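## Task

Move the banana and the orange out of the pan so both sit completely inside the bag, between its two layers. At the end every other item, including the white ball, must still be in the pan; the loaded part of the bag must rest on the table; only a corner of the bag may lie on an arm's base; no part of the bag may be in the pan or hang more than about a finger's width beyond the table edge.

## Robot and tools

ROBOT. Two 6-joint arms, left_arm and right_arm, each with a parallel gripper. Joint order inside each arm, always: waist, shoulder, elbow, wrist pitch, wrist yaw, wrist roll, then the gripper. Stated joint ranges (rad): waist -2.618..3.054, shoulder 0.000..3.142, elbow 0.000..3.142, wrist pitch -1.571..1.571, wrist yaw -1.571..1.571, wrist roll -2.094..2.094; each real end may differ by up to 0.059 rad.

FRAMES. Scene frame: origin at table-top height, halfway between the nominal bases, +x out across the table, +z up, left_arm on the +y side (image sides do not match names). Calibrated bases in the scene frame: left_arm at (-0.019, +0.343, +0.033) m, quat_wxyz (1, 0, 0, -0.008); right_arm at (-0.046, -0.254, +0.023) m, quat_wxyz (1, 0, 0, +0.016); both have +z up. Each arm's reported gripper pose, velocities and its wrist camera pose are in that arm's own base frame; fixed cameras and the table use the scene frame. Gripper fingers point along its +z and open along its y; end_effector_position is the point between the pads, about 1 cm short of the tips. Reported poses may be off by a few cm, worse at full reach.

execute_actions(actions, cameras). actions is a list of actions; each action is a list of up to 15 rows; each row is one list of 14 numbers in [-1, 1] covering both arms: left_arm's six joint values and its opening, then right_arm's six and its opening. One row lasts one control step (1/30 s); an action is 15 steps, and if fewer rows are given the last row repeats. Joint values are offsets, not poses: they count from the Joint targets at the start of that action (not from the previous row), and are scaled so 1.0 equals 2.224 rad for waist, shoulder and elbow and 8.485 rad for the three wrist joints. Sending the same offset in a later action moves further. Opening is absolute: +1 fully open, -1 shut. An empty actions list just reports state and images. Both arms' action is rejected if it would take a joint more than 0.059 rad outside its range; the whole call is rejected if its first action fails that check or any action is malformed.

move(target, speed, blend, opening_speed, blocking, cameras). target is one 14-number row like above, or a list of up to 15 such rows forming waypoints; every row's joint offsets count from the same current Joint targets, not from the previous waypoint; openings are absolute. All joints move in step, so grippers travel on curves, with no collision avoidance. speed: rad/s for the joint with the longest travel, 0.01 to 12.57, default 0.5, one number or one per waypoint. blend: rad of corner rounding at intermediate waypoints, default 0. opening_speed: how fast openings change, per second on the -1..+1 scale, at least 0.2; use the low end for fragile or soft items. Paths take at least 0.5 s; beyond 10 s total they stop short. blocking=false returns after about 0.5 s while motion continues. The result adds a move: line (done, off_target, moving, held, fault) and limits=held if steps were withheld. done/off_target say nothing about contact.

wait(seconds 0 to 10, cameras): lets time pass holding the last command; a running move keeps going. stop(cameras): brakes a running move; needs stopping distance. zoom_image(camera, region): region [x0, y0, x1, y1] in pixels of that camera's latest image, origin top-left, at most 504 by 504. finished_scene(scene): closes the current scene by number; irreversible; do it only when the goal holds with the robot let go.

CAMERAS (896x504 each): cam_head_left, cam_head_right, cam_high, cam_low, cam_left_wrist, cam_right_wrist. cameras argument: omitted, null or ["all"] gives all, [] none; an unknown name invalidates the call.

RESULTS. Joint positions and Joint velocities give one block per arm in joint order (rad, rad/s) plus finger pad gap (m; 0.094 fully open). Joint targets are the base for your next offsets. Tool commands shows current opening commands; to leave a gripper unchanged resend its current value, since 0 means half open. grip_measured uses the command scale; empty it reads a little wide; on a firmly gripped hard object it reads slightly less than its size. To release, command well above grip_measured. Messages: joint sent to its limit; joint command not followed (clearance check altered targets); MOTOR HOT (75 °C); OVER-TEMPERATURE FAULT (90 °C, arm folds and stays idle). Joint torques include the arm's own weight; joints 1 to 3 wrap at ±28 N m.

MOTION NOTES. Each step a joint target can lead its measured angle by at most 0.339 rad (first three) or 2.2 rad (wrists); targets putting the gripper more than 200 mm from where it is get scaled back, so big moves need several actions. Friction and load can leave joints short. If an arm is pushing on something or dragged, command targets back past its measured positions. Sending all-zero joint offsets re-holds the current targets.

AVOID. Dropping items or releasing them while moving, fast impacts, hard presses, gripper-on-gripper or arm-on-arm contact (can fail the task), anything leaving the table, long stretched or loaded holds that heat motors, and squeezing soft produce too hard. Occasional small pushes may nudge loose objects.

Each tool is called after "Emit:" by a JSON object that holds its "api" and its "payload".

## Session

Emit:
{"api": "execute_actions", "payload": {"actions": []}}

Emit:
{"api": "zoom_image", "payload": {"camera": "cam_head_left", "region": [160, 180, 560, 380]}}

Scene clock: 0.00 s.
left_arm: end_effector_position=(+0.3944, +0.0308, +0.0949) grip_measured=+1.000 end_effector_quat_wxyz=(+0.587, -0.050, +0.806, +0.059) | right_arm: end_effector_position=(+0.3969, +0.0123, +0.0815) grip_measured=+1.000 end_effector_quat_wxyz=(+0.550, -0.013, +0.835, -0.014)
Joint positions: left_arm=[0.018 1.567 0.361 0.893 -0.137 -0.006 0.094] | right_arm=[0.058 1.557 0.408 0.741 0.063 -0.014 0.094]
Joint velocities: within noise
Joint torques (N m): no reading
Heat: left arm: 25 °C; right arm: 28 °C.
Joint targets: left_arm=[0.018 1.563 0.365 0.889 -0.137 -0.006] | right_arm=[0.058 1.547 0.419 0.755 0.063 -0.014]
Tool commands: left_gripper/opening=+1.0 right_gripper/opening=+1.0

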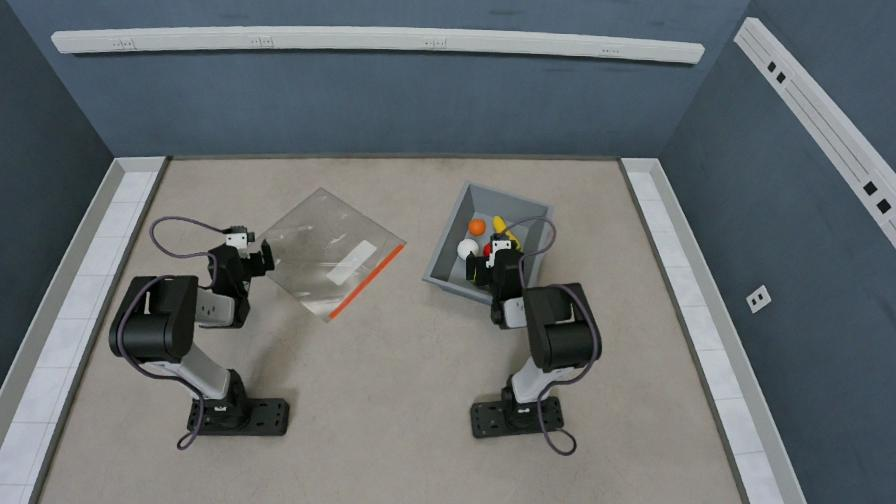

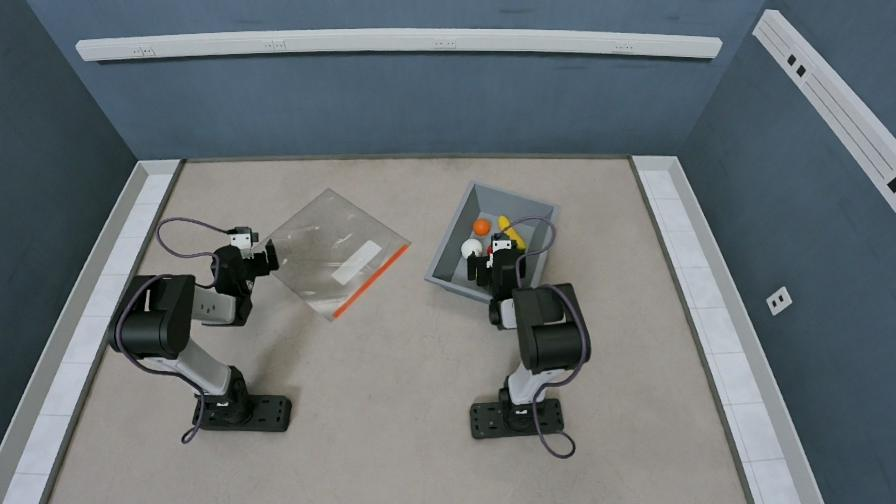

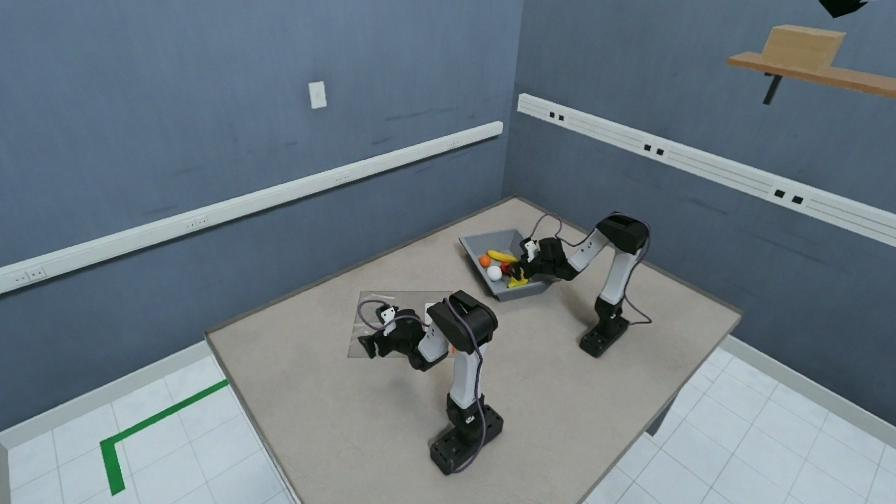

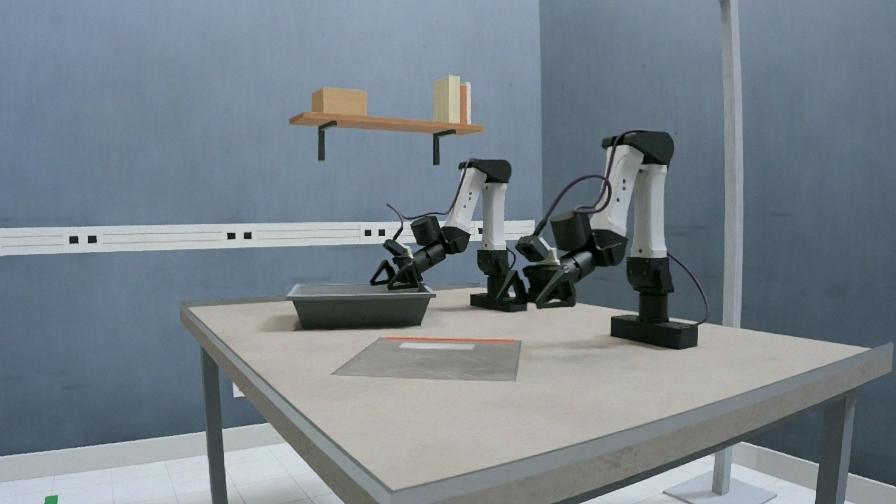

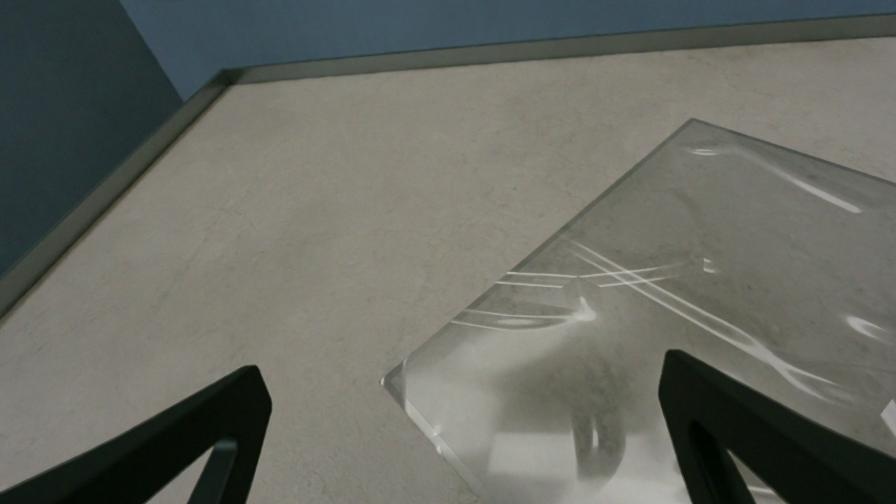

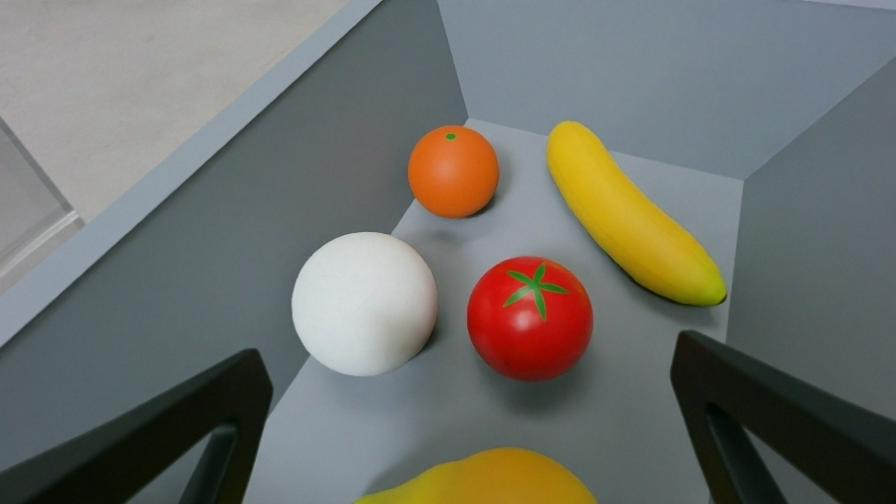

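Scaled by 1.260 from the camera's 896x504 image, which has a finer 1280x720 frame.

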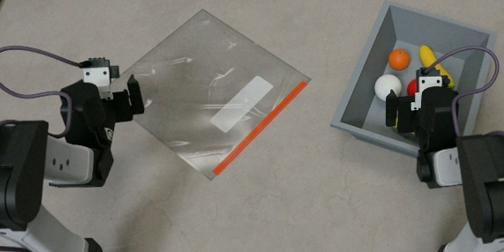

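Emit:
{"api": "move", "payload": {"target": [[0,0,0.135,0,0,0,0,0,0,0.2248,-0.0354,0,0,1],[-0.2752,0.1556,0.4568,-0.1781,0.0161,0.0007,0,0.018,0.2104,0.737,-0.254,-0.0074,0.0016,1]], "speed": 0.7}}

Emit:
{"api": "zoom_image", "payload": {"camera": "cam_head_left", "region": [240, 180, 580, 372]}}

Scene clock: 5.53 s.
left_arm: end_effector_position=(+0.3721, -0.2478, +0.0682) grip_measured=+0.001 end_effector_quat_wxyz=(+0.206, +0.281, +0.936, -0.056) | right_arm: end_effector_position=(+0.4214, +0.0366, +0.1797) grip_measured=+1.000 end_effector_quat_wxyz=(+0.102, -0.049, +0.994, -0.001)
Joint positions: left_arm=[-0.593 1.89 1.358 -0.609 -0.015 -0.006 0.047] | right_arm=[0.091 2.001 2.03 -1.397 0.009 -0.008 0.094]
Joint velocities: within noise
Joint torques (N m): left_arm=[0.14 -8.06 9.88 1.2 0.14 0.01] | right_arm=[0.76 -8.62 8.84 0.64 -0.11 0.13]
Heat: left arm: 27 °C; right arm: 29 °C.
Joint targets: left_arm=[-0.594 1.909 1.382 -0.622 0.000 0.000] | right_arm=[0.098 2.015 2.058 -1.400 0.000 -0.001]
move: done

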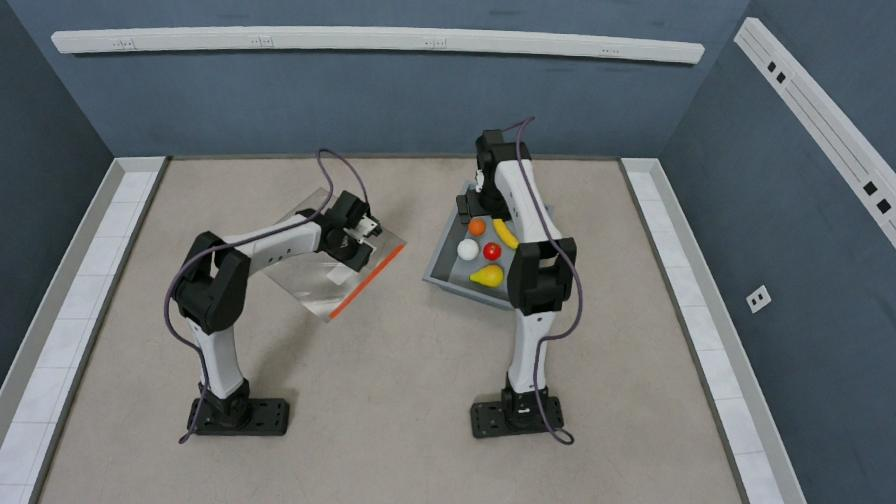

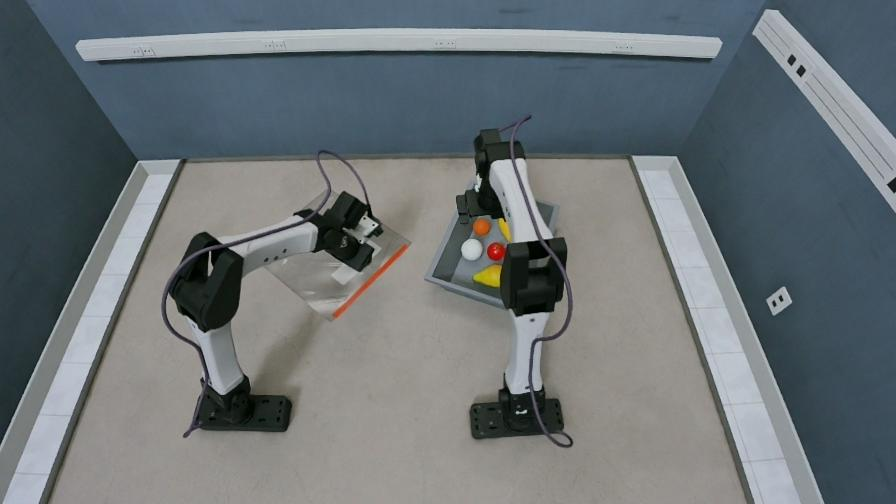

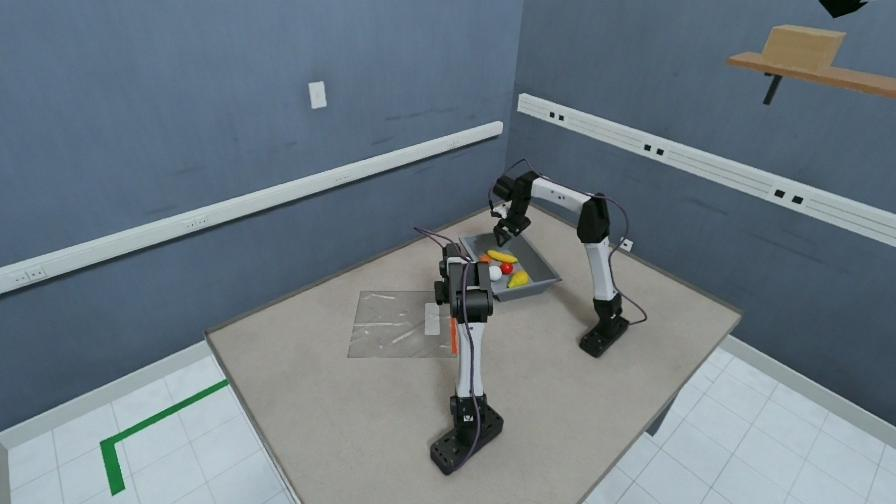

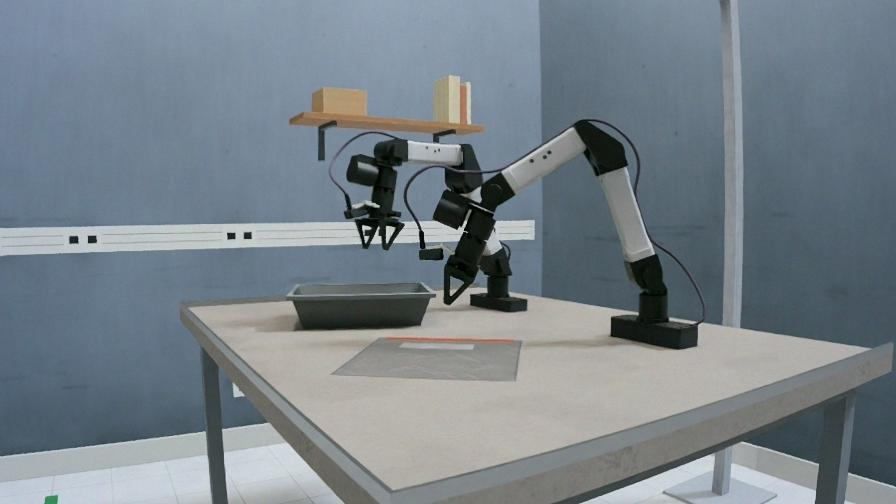

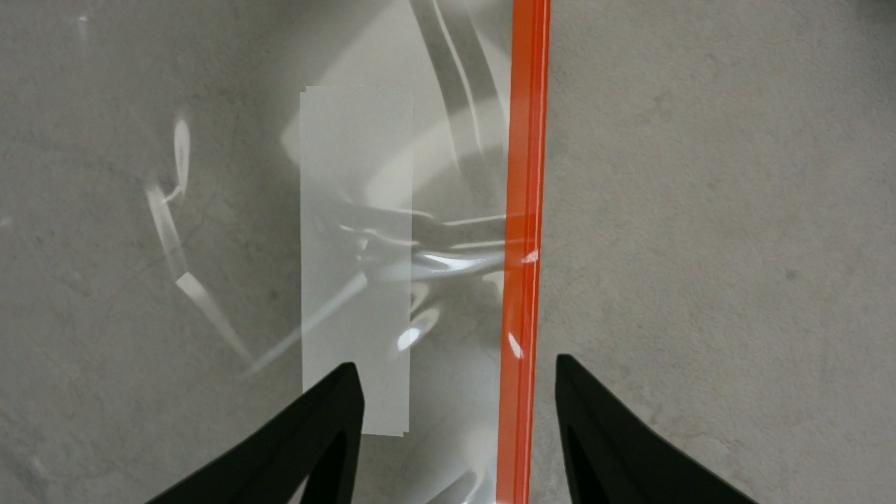

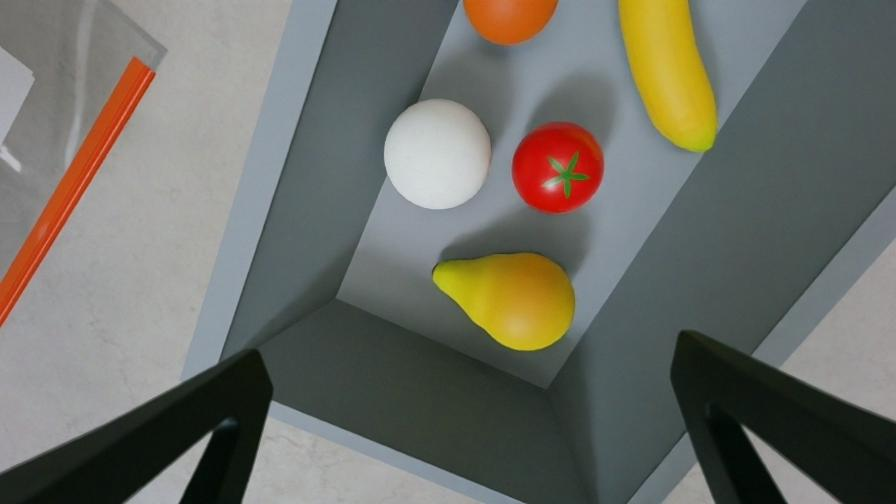

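Scaled by 1.482 from the camera's 896x504 image, which has a finer 1280x720 frame.

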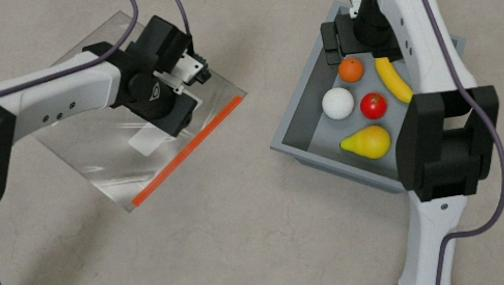

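Emit:
{"api": "move", "payload": {"target": [[0.0126,0.0549,-0.0697,0.0302,0,0,0,0,0,0,0,0,0,1],[0.0126,0.0656,-0.0782,0.0352,0,0,0,0,0,0,0,0,0,1]], "speed": [0.3,0.1], "cameras": ["cam_left_wrist","cam_low"]}}

Emit:
{"api": "zoom_image", "payload": {"camera": "cam_low", "region": [400, 250, 540, 370]}}

Scene clock: 8.00 s.
left_arm: end_effector_position=(+0.3801, -0.2419, -0.0118) grip_measured=+0.001 end_effector_quat_wxyz=(+0.203, +0.272, +0.939, -0.053) | right_arm: end_effector_position=(+0.4211, +0.0366, +0.1796) grip_measured=+1.000 end_effector_quat_wxyz=(+0.101, -0.049, +0.994, -0.001)
Joint positions: left_arm=[-0.572 2.034 1.219 -0.333 -0.015 -0.006 0.047] | right_arm=[0.091 2.001 2.03 -1.398 0.009 -0.008 0.094]
Joint velocities: within noise
Joint torques (N m): left_arm=[0.73 -8.47 5.67 1.44 0.12 0.01] | right_arm=[0.75 -8.64 8.87 0.65 -0.1 0.13]
Heat: left arm: 27 °C; right arm: 30 °C.
Joint targets: left_arm=[-0.566 2.055 1.208 -0.324 -0.001 0.000] | right_arm=[0.098 2.015 2.058 -1.401 0.000 -0.001]
move: done
Images, in order (width x height): cam_low 896x504, cam_left_wrist 896x504.

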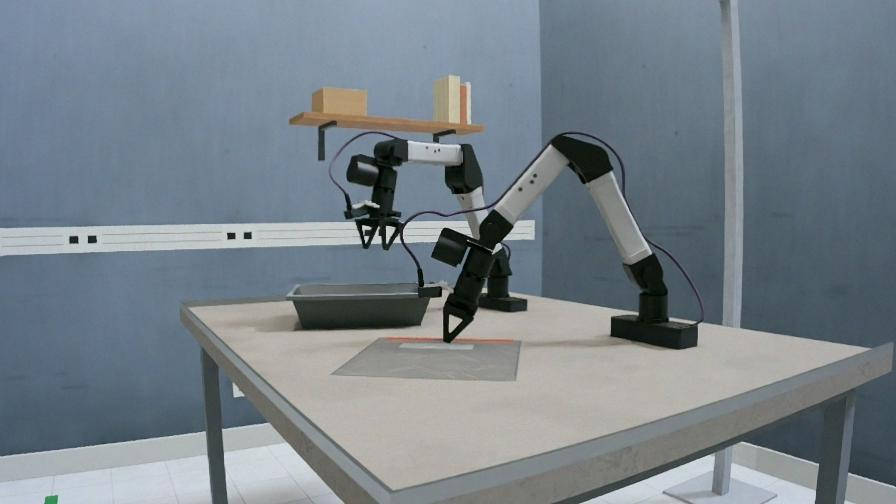

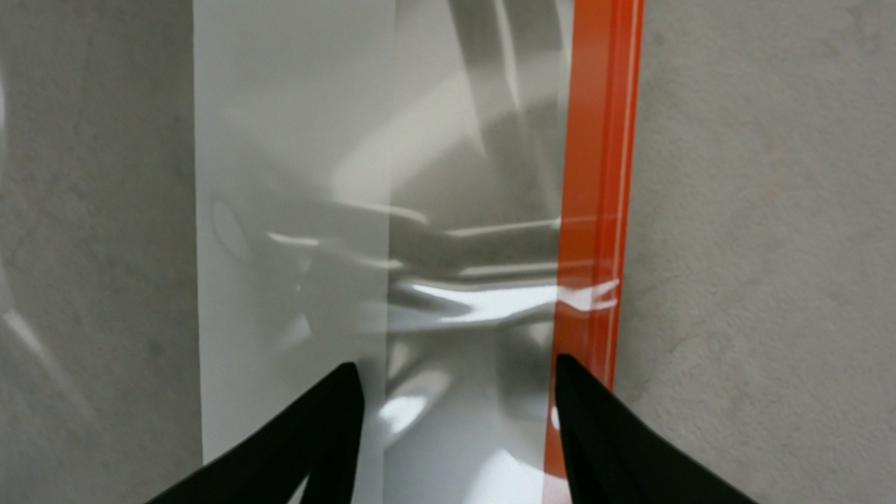

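Scaled by 3.600 from the camera's 896x504 image, which has a finer 1280x720 frame.

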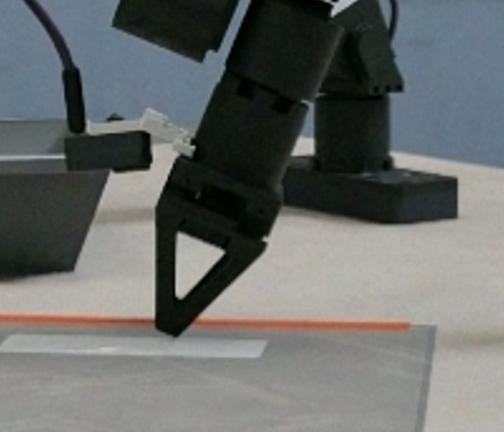

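Emit:
{"api": "move", "payload": {"target": [[0,0.006,0,0,0,0,0,0,0,0,0,0,0,1]], "speed": 0.1, "cameras": ["cam_left_wrist"]}}

Scene clock: 9.07 s.
left_arm: end_effector_position=(+0.3802, -0.2421, -0.0129) grip_measured=+0.001 end_effector_quat_wxyz=(+0.203, +0.272, +0.939, -0.053) | right_arm: end_effector_position=(+0.4211, +0.0366, +0.1796) grip_measured=+1.000 end_effector_quat_wxyz=(+0.101, -0.049, +0.994, -0.001)
Joint positions: left_arm=[-0.572 2.038 1.219 -0.331 -0.014 -0.006 0.047] | right_arm=[0.091 2.001 2.03 -1.398 0.009 -0.008 0.094]
Joint velocities: within noise
Joint torques (N m): left_arm=[0.76 -7.68 5.72 1.42 0.14 0] | right_arm=[0.75 -8.62 8.84 0.65 -0.11 0.12]
Heat: left arm: 27 °C; right arm: 30 °C.
Joint targets: left_arm=[-0.566 2.068 1.208 -0.324 0.000 0.000] | right_arm=[0.098 2.015 2.058 -1.401 0.000 -0.001]
move: done
Images, in order (width x height): cam_left_wrist 896x504.

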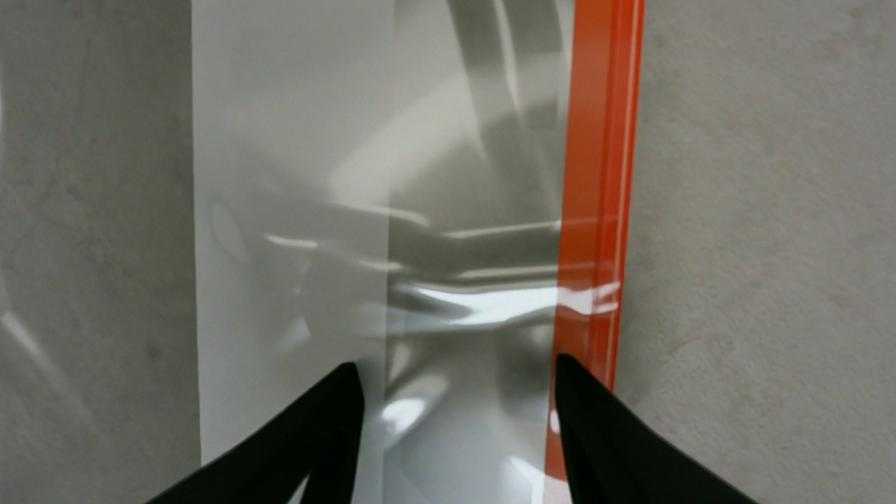

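Emit:
{"api": "move", "payload": {"target": [[0,0,0,0,0,0,-1,0,0,0,0,0,0,1]], "opening_speed": 0.3, "cameras": ["cam_left_wrist","cam_low"]}}

Emit:
{"api": "zoom_image", "payload": {"camera": "cam_low", "region": [400, 250, 540, 370]}}

Scene clock: 12.80 s.
left_arm: end_effector_position=(+0.3809, -0.2448, -0.0131) grip_measured=-0.985 end_effector_quat_wxyz=(+0.205, +0.273, +0.938, -0.059) | right_arm: end_effector_position=(+0.4211, +0.0366, +0.1796) grip_measured=+1.000 end_effector_quat_wxyz=(+0.101, -0.049, +0.994, -0.001)
Joint positions: left_arm=[-0.572 2.041 1.219 -0.32 -0.003 -0.006 0.001] | right_arm=[0.091 2.001 2.03 -1.398 0.009 -0.008 0.094]
Joint velocities: within noise
Joint torques (N m): left_arm=[0.7 -7.9 5.65 1.31 0.03 0.01] | right_arm=[0.76 -8.65 8.85 0.65 -0.11 0.12]
Heat: left arm: 27 °C; right arm: 31 °C.
Joint targets: left_arm=[-0.566 2.069 1.208 -0.324 -0.001 0.000] | right_arm=[0.098 2.015 2.058 -1.401 0.000 -0.001]
move: done
Images, in order (width x height): cam_low 896x504, cam_left_wrist 896x504.

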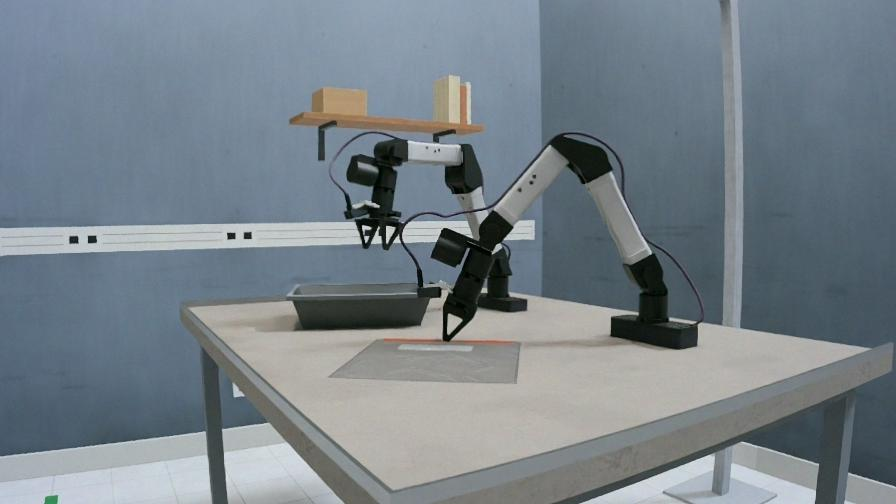

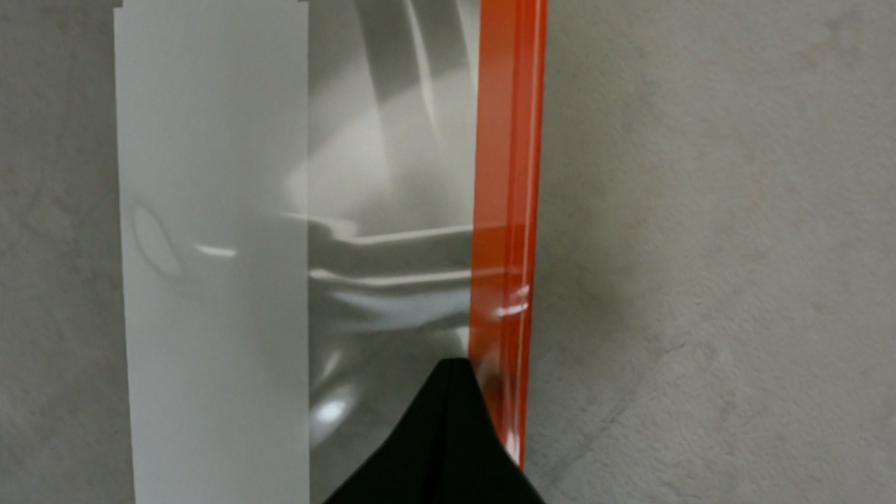

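Scaled by 3.600 from the camera's 896x504 image, which has a finer 1280x720 frame.

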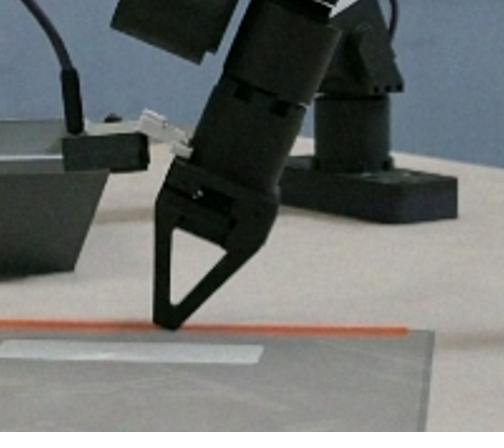

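Emit:
{"api": "move", "payload": {"target": [[0,-0.0567,0.0472,-0.0178,0,0,-1,0,0,0,0,0,0,1]], "speed": 0.1, "cameras": ["cam_left_wrist","cam_low","cam_right_wrist"]}}

Emit:
{"api": "zoom_image", "payload": {"camera": "cam_low", "region": [360, 250, 540, 390]}}

Scene clock: 15.17 s.
left_arm: end_effector_position=(+0.3820, -0.2455, +0.0258) grip_measured=-0.985 end_effector_quat_wxyz=(+0.205, +0.273, +0.938, -0.059) | right_arm: end_effector_position=(+0.4211, +0.0366, +0.1796) grip_measured=+1.000 end_effector_quat_wxyz=(+0.101, -0.049, +0.994, -0.001)
Joint positions: left_arm=[-0.572 1.972 1.293 -0.461 -0.003 -0.006 0.001] | right_arm=[0.091 2.001 2.03 -1.398 0.009 -0.008 0.094]
Joint velocities: within noise
Joint torques (N m): left_arm=[0.7 -12.26 9.2 1.23 0.03 0.01] | right_arm=[0.75 -8.64 8.85 0.65 -0.11 0.12]
Heat: left arm: 27 °C; right arm: 32 °C.
Joint targets: left_arm=[-0.566 1.942 1.313 -0.475 -0.001 0.000] | right_arm=[0.098 2.015 2.058 -1.401 0.000 -0.001]
move: done
Images, in order (width x height): cam_low 896x504, cam_left_wrist 896x504, cam_right_wrist 896x504.

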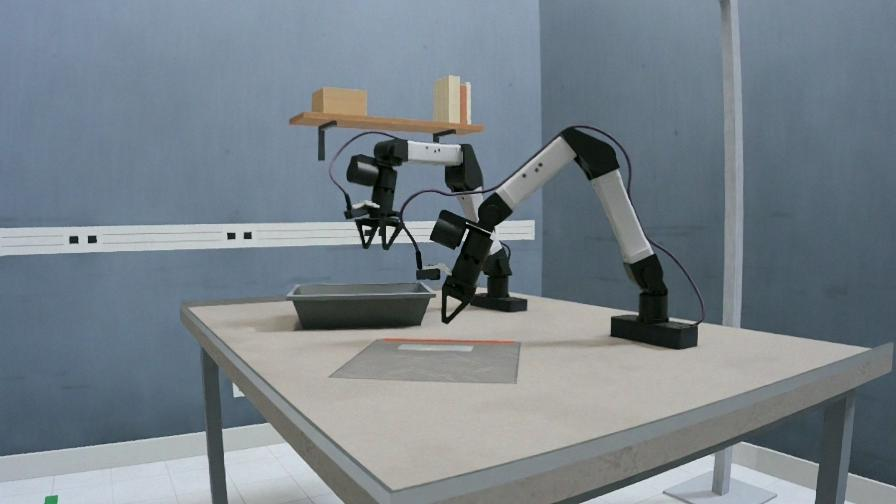

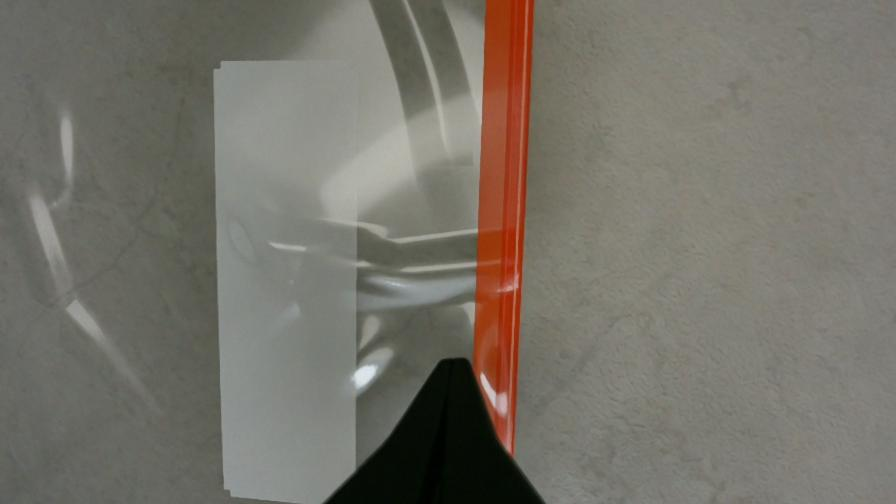

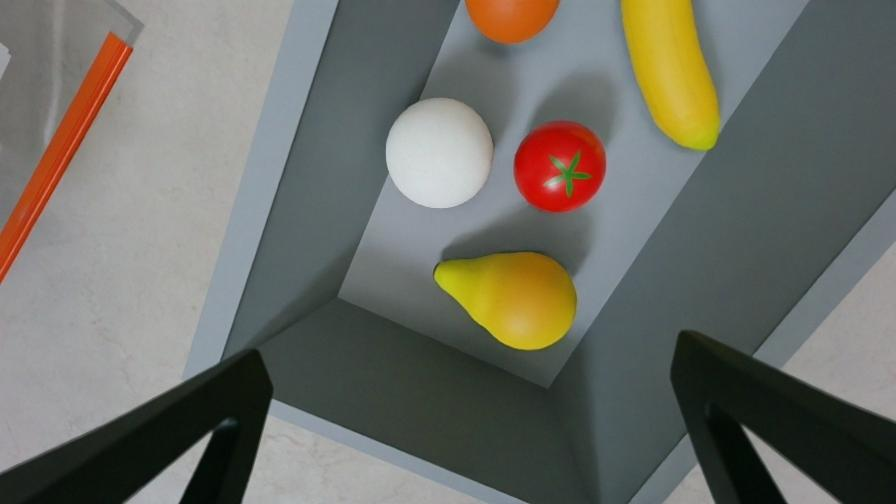

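Scaled by 2.800 from the camera's 896x504 image, which has a finer 1280x720 frame.

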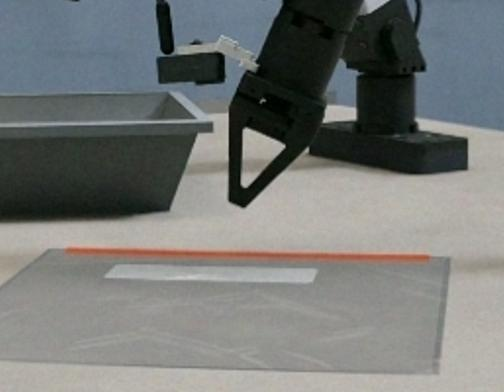

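Emit:
{"api": "move", "payload": {"target": [0.027,0,0,0,0,0,0,0,0,0,0,0,0,1], "speed": 0.3}}

Scene clock: 17.30 s.
left_arm: end_effector_position=(+0.3969, -0.2201, +0.0257) grip_measured=-0.002 end_effector_quat_wxyz=(+0.207, +0.242, +0.947, -0.053) | right_arm: end_effector_position=(+0.4211, +0.0366, +0.1796) grip_measured=+1.000 end_effector_quat_wxyz=(+0.101, -0.049, +0.994, -0.001)
Joint positions: left_arm=[-0.508 1.972 1.293 -0.462 -0.003 -0.006 0.047] | right_arm=[0.091 2.001 2.03 -1.398 0.009 -0.008 0.094]
Joint velocities: within noise
Joint torques (N m): left_arm=[0.42 -12.29 9.17 1.2 0.03 0] | right_arm=[0.76 -8.62 8.84 0.66 -0.11 0.13]
Heat: left arm: 28 °C; right arm: 33 °C.
Joint targets: left_arm=[-0.506 1.942 1.313 -0.475 -0.001 0.000] | right_arm=[0.098 2.015 2.058 -1.401 0.000 -0.001]
move: done

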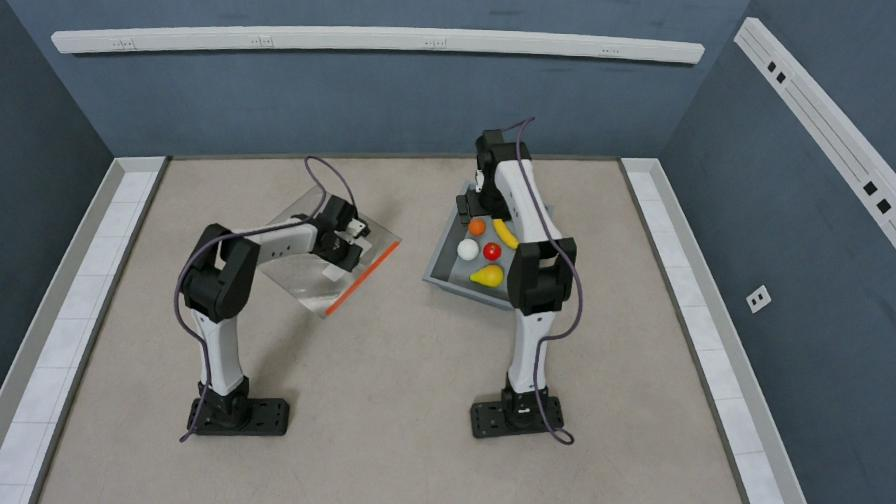

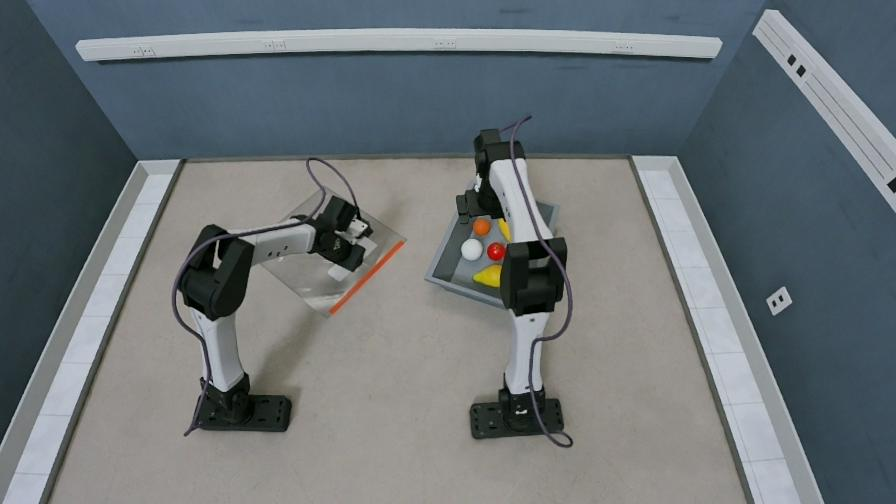

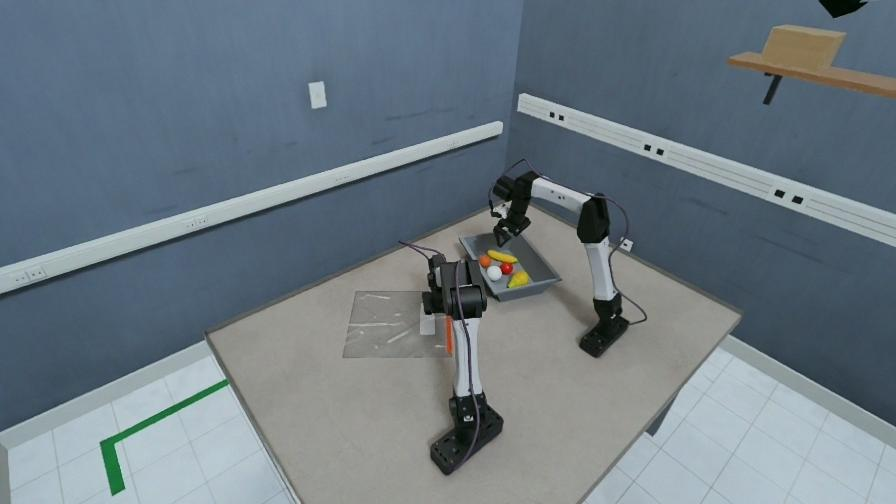

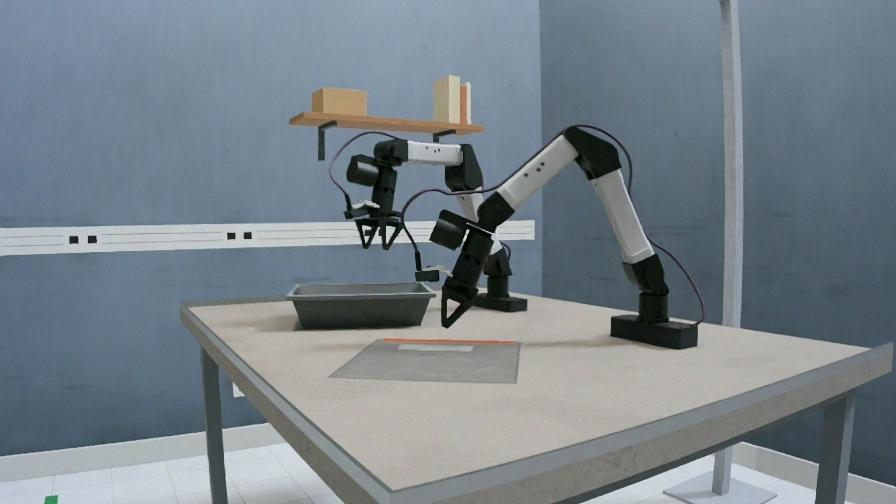

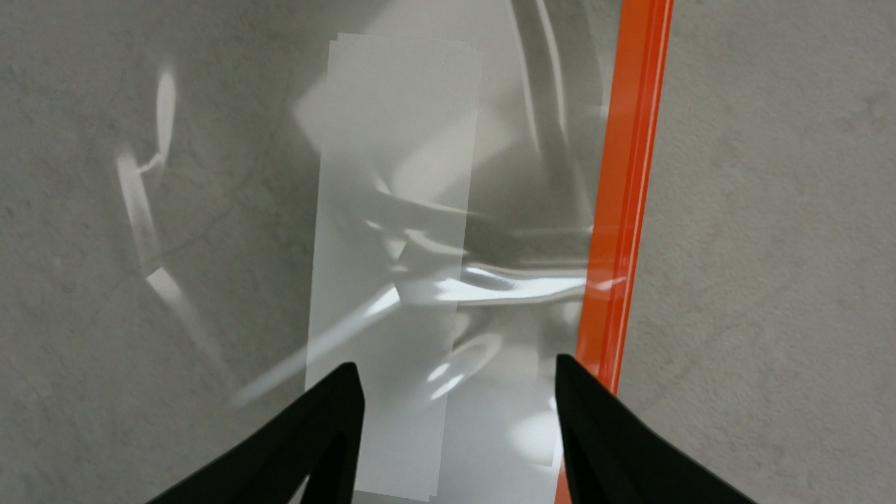

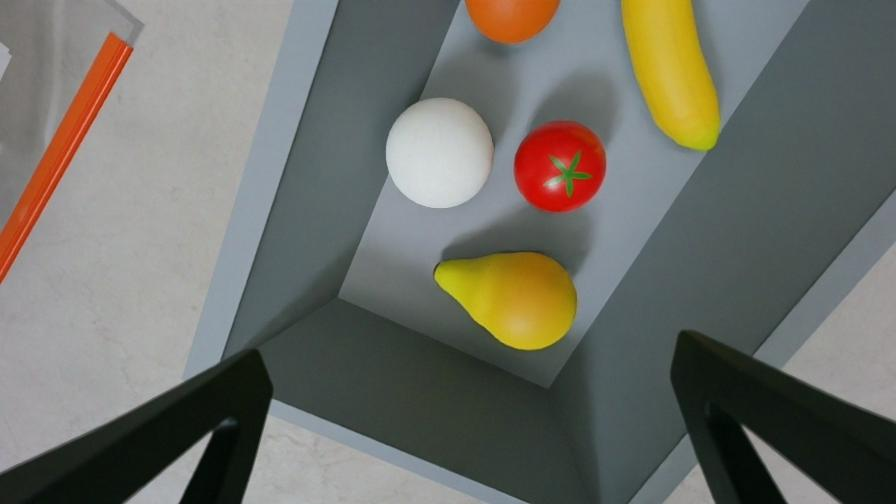

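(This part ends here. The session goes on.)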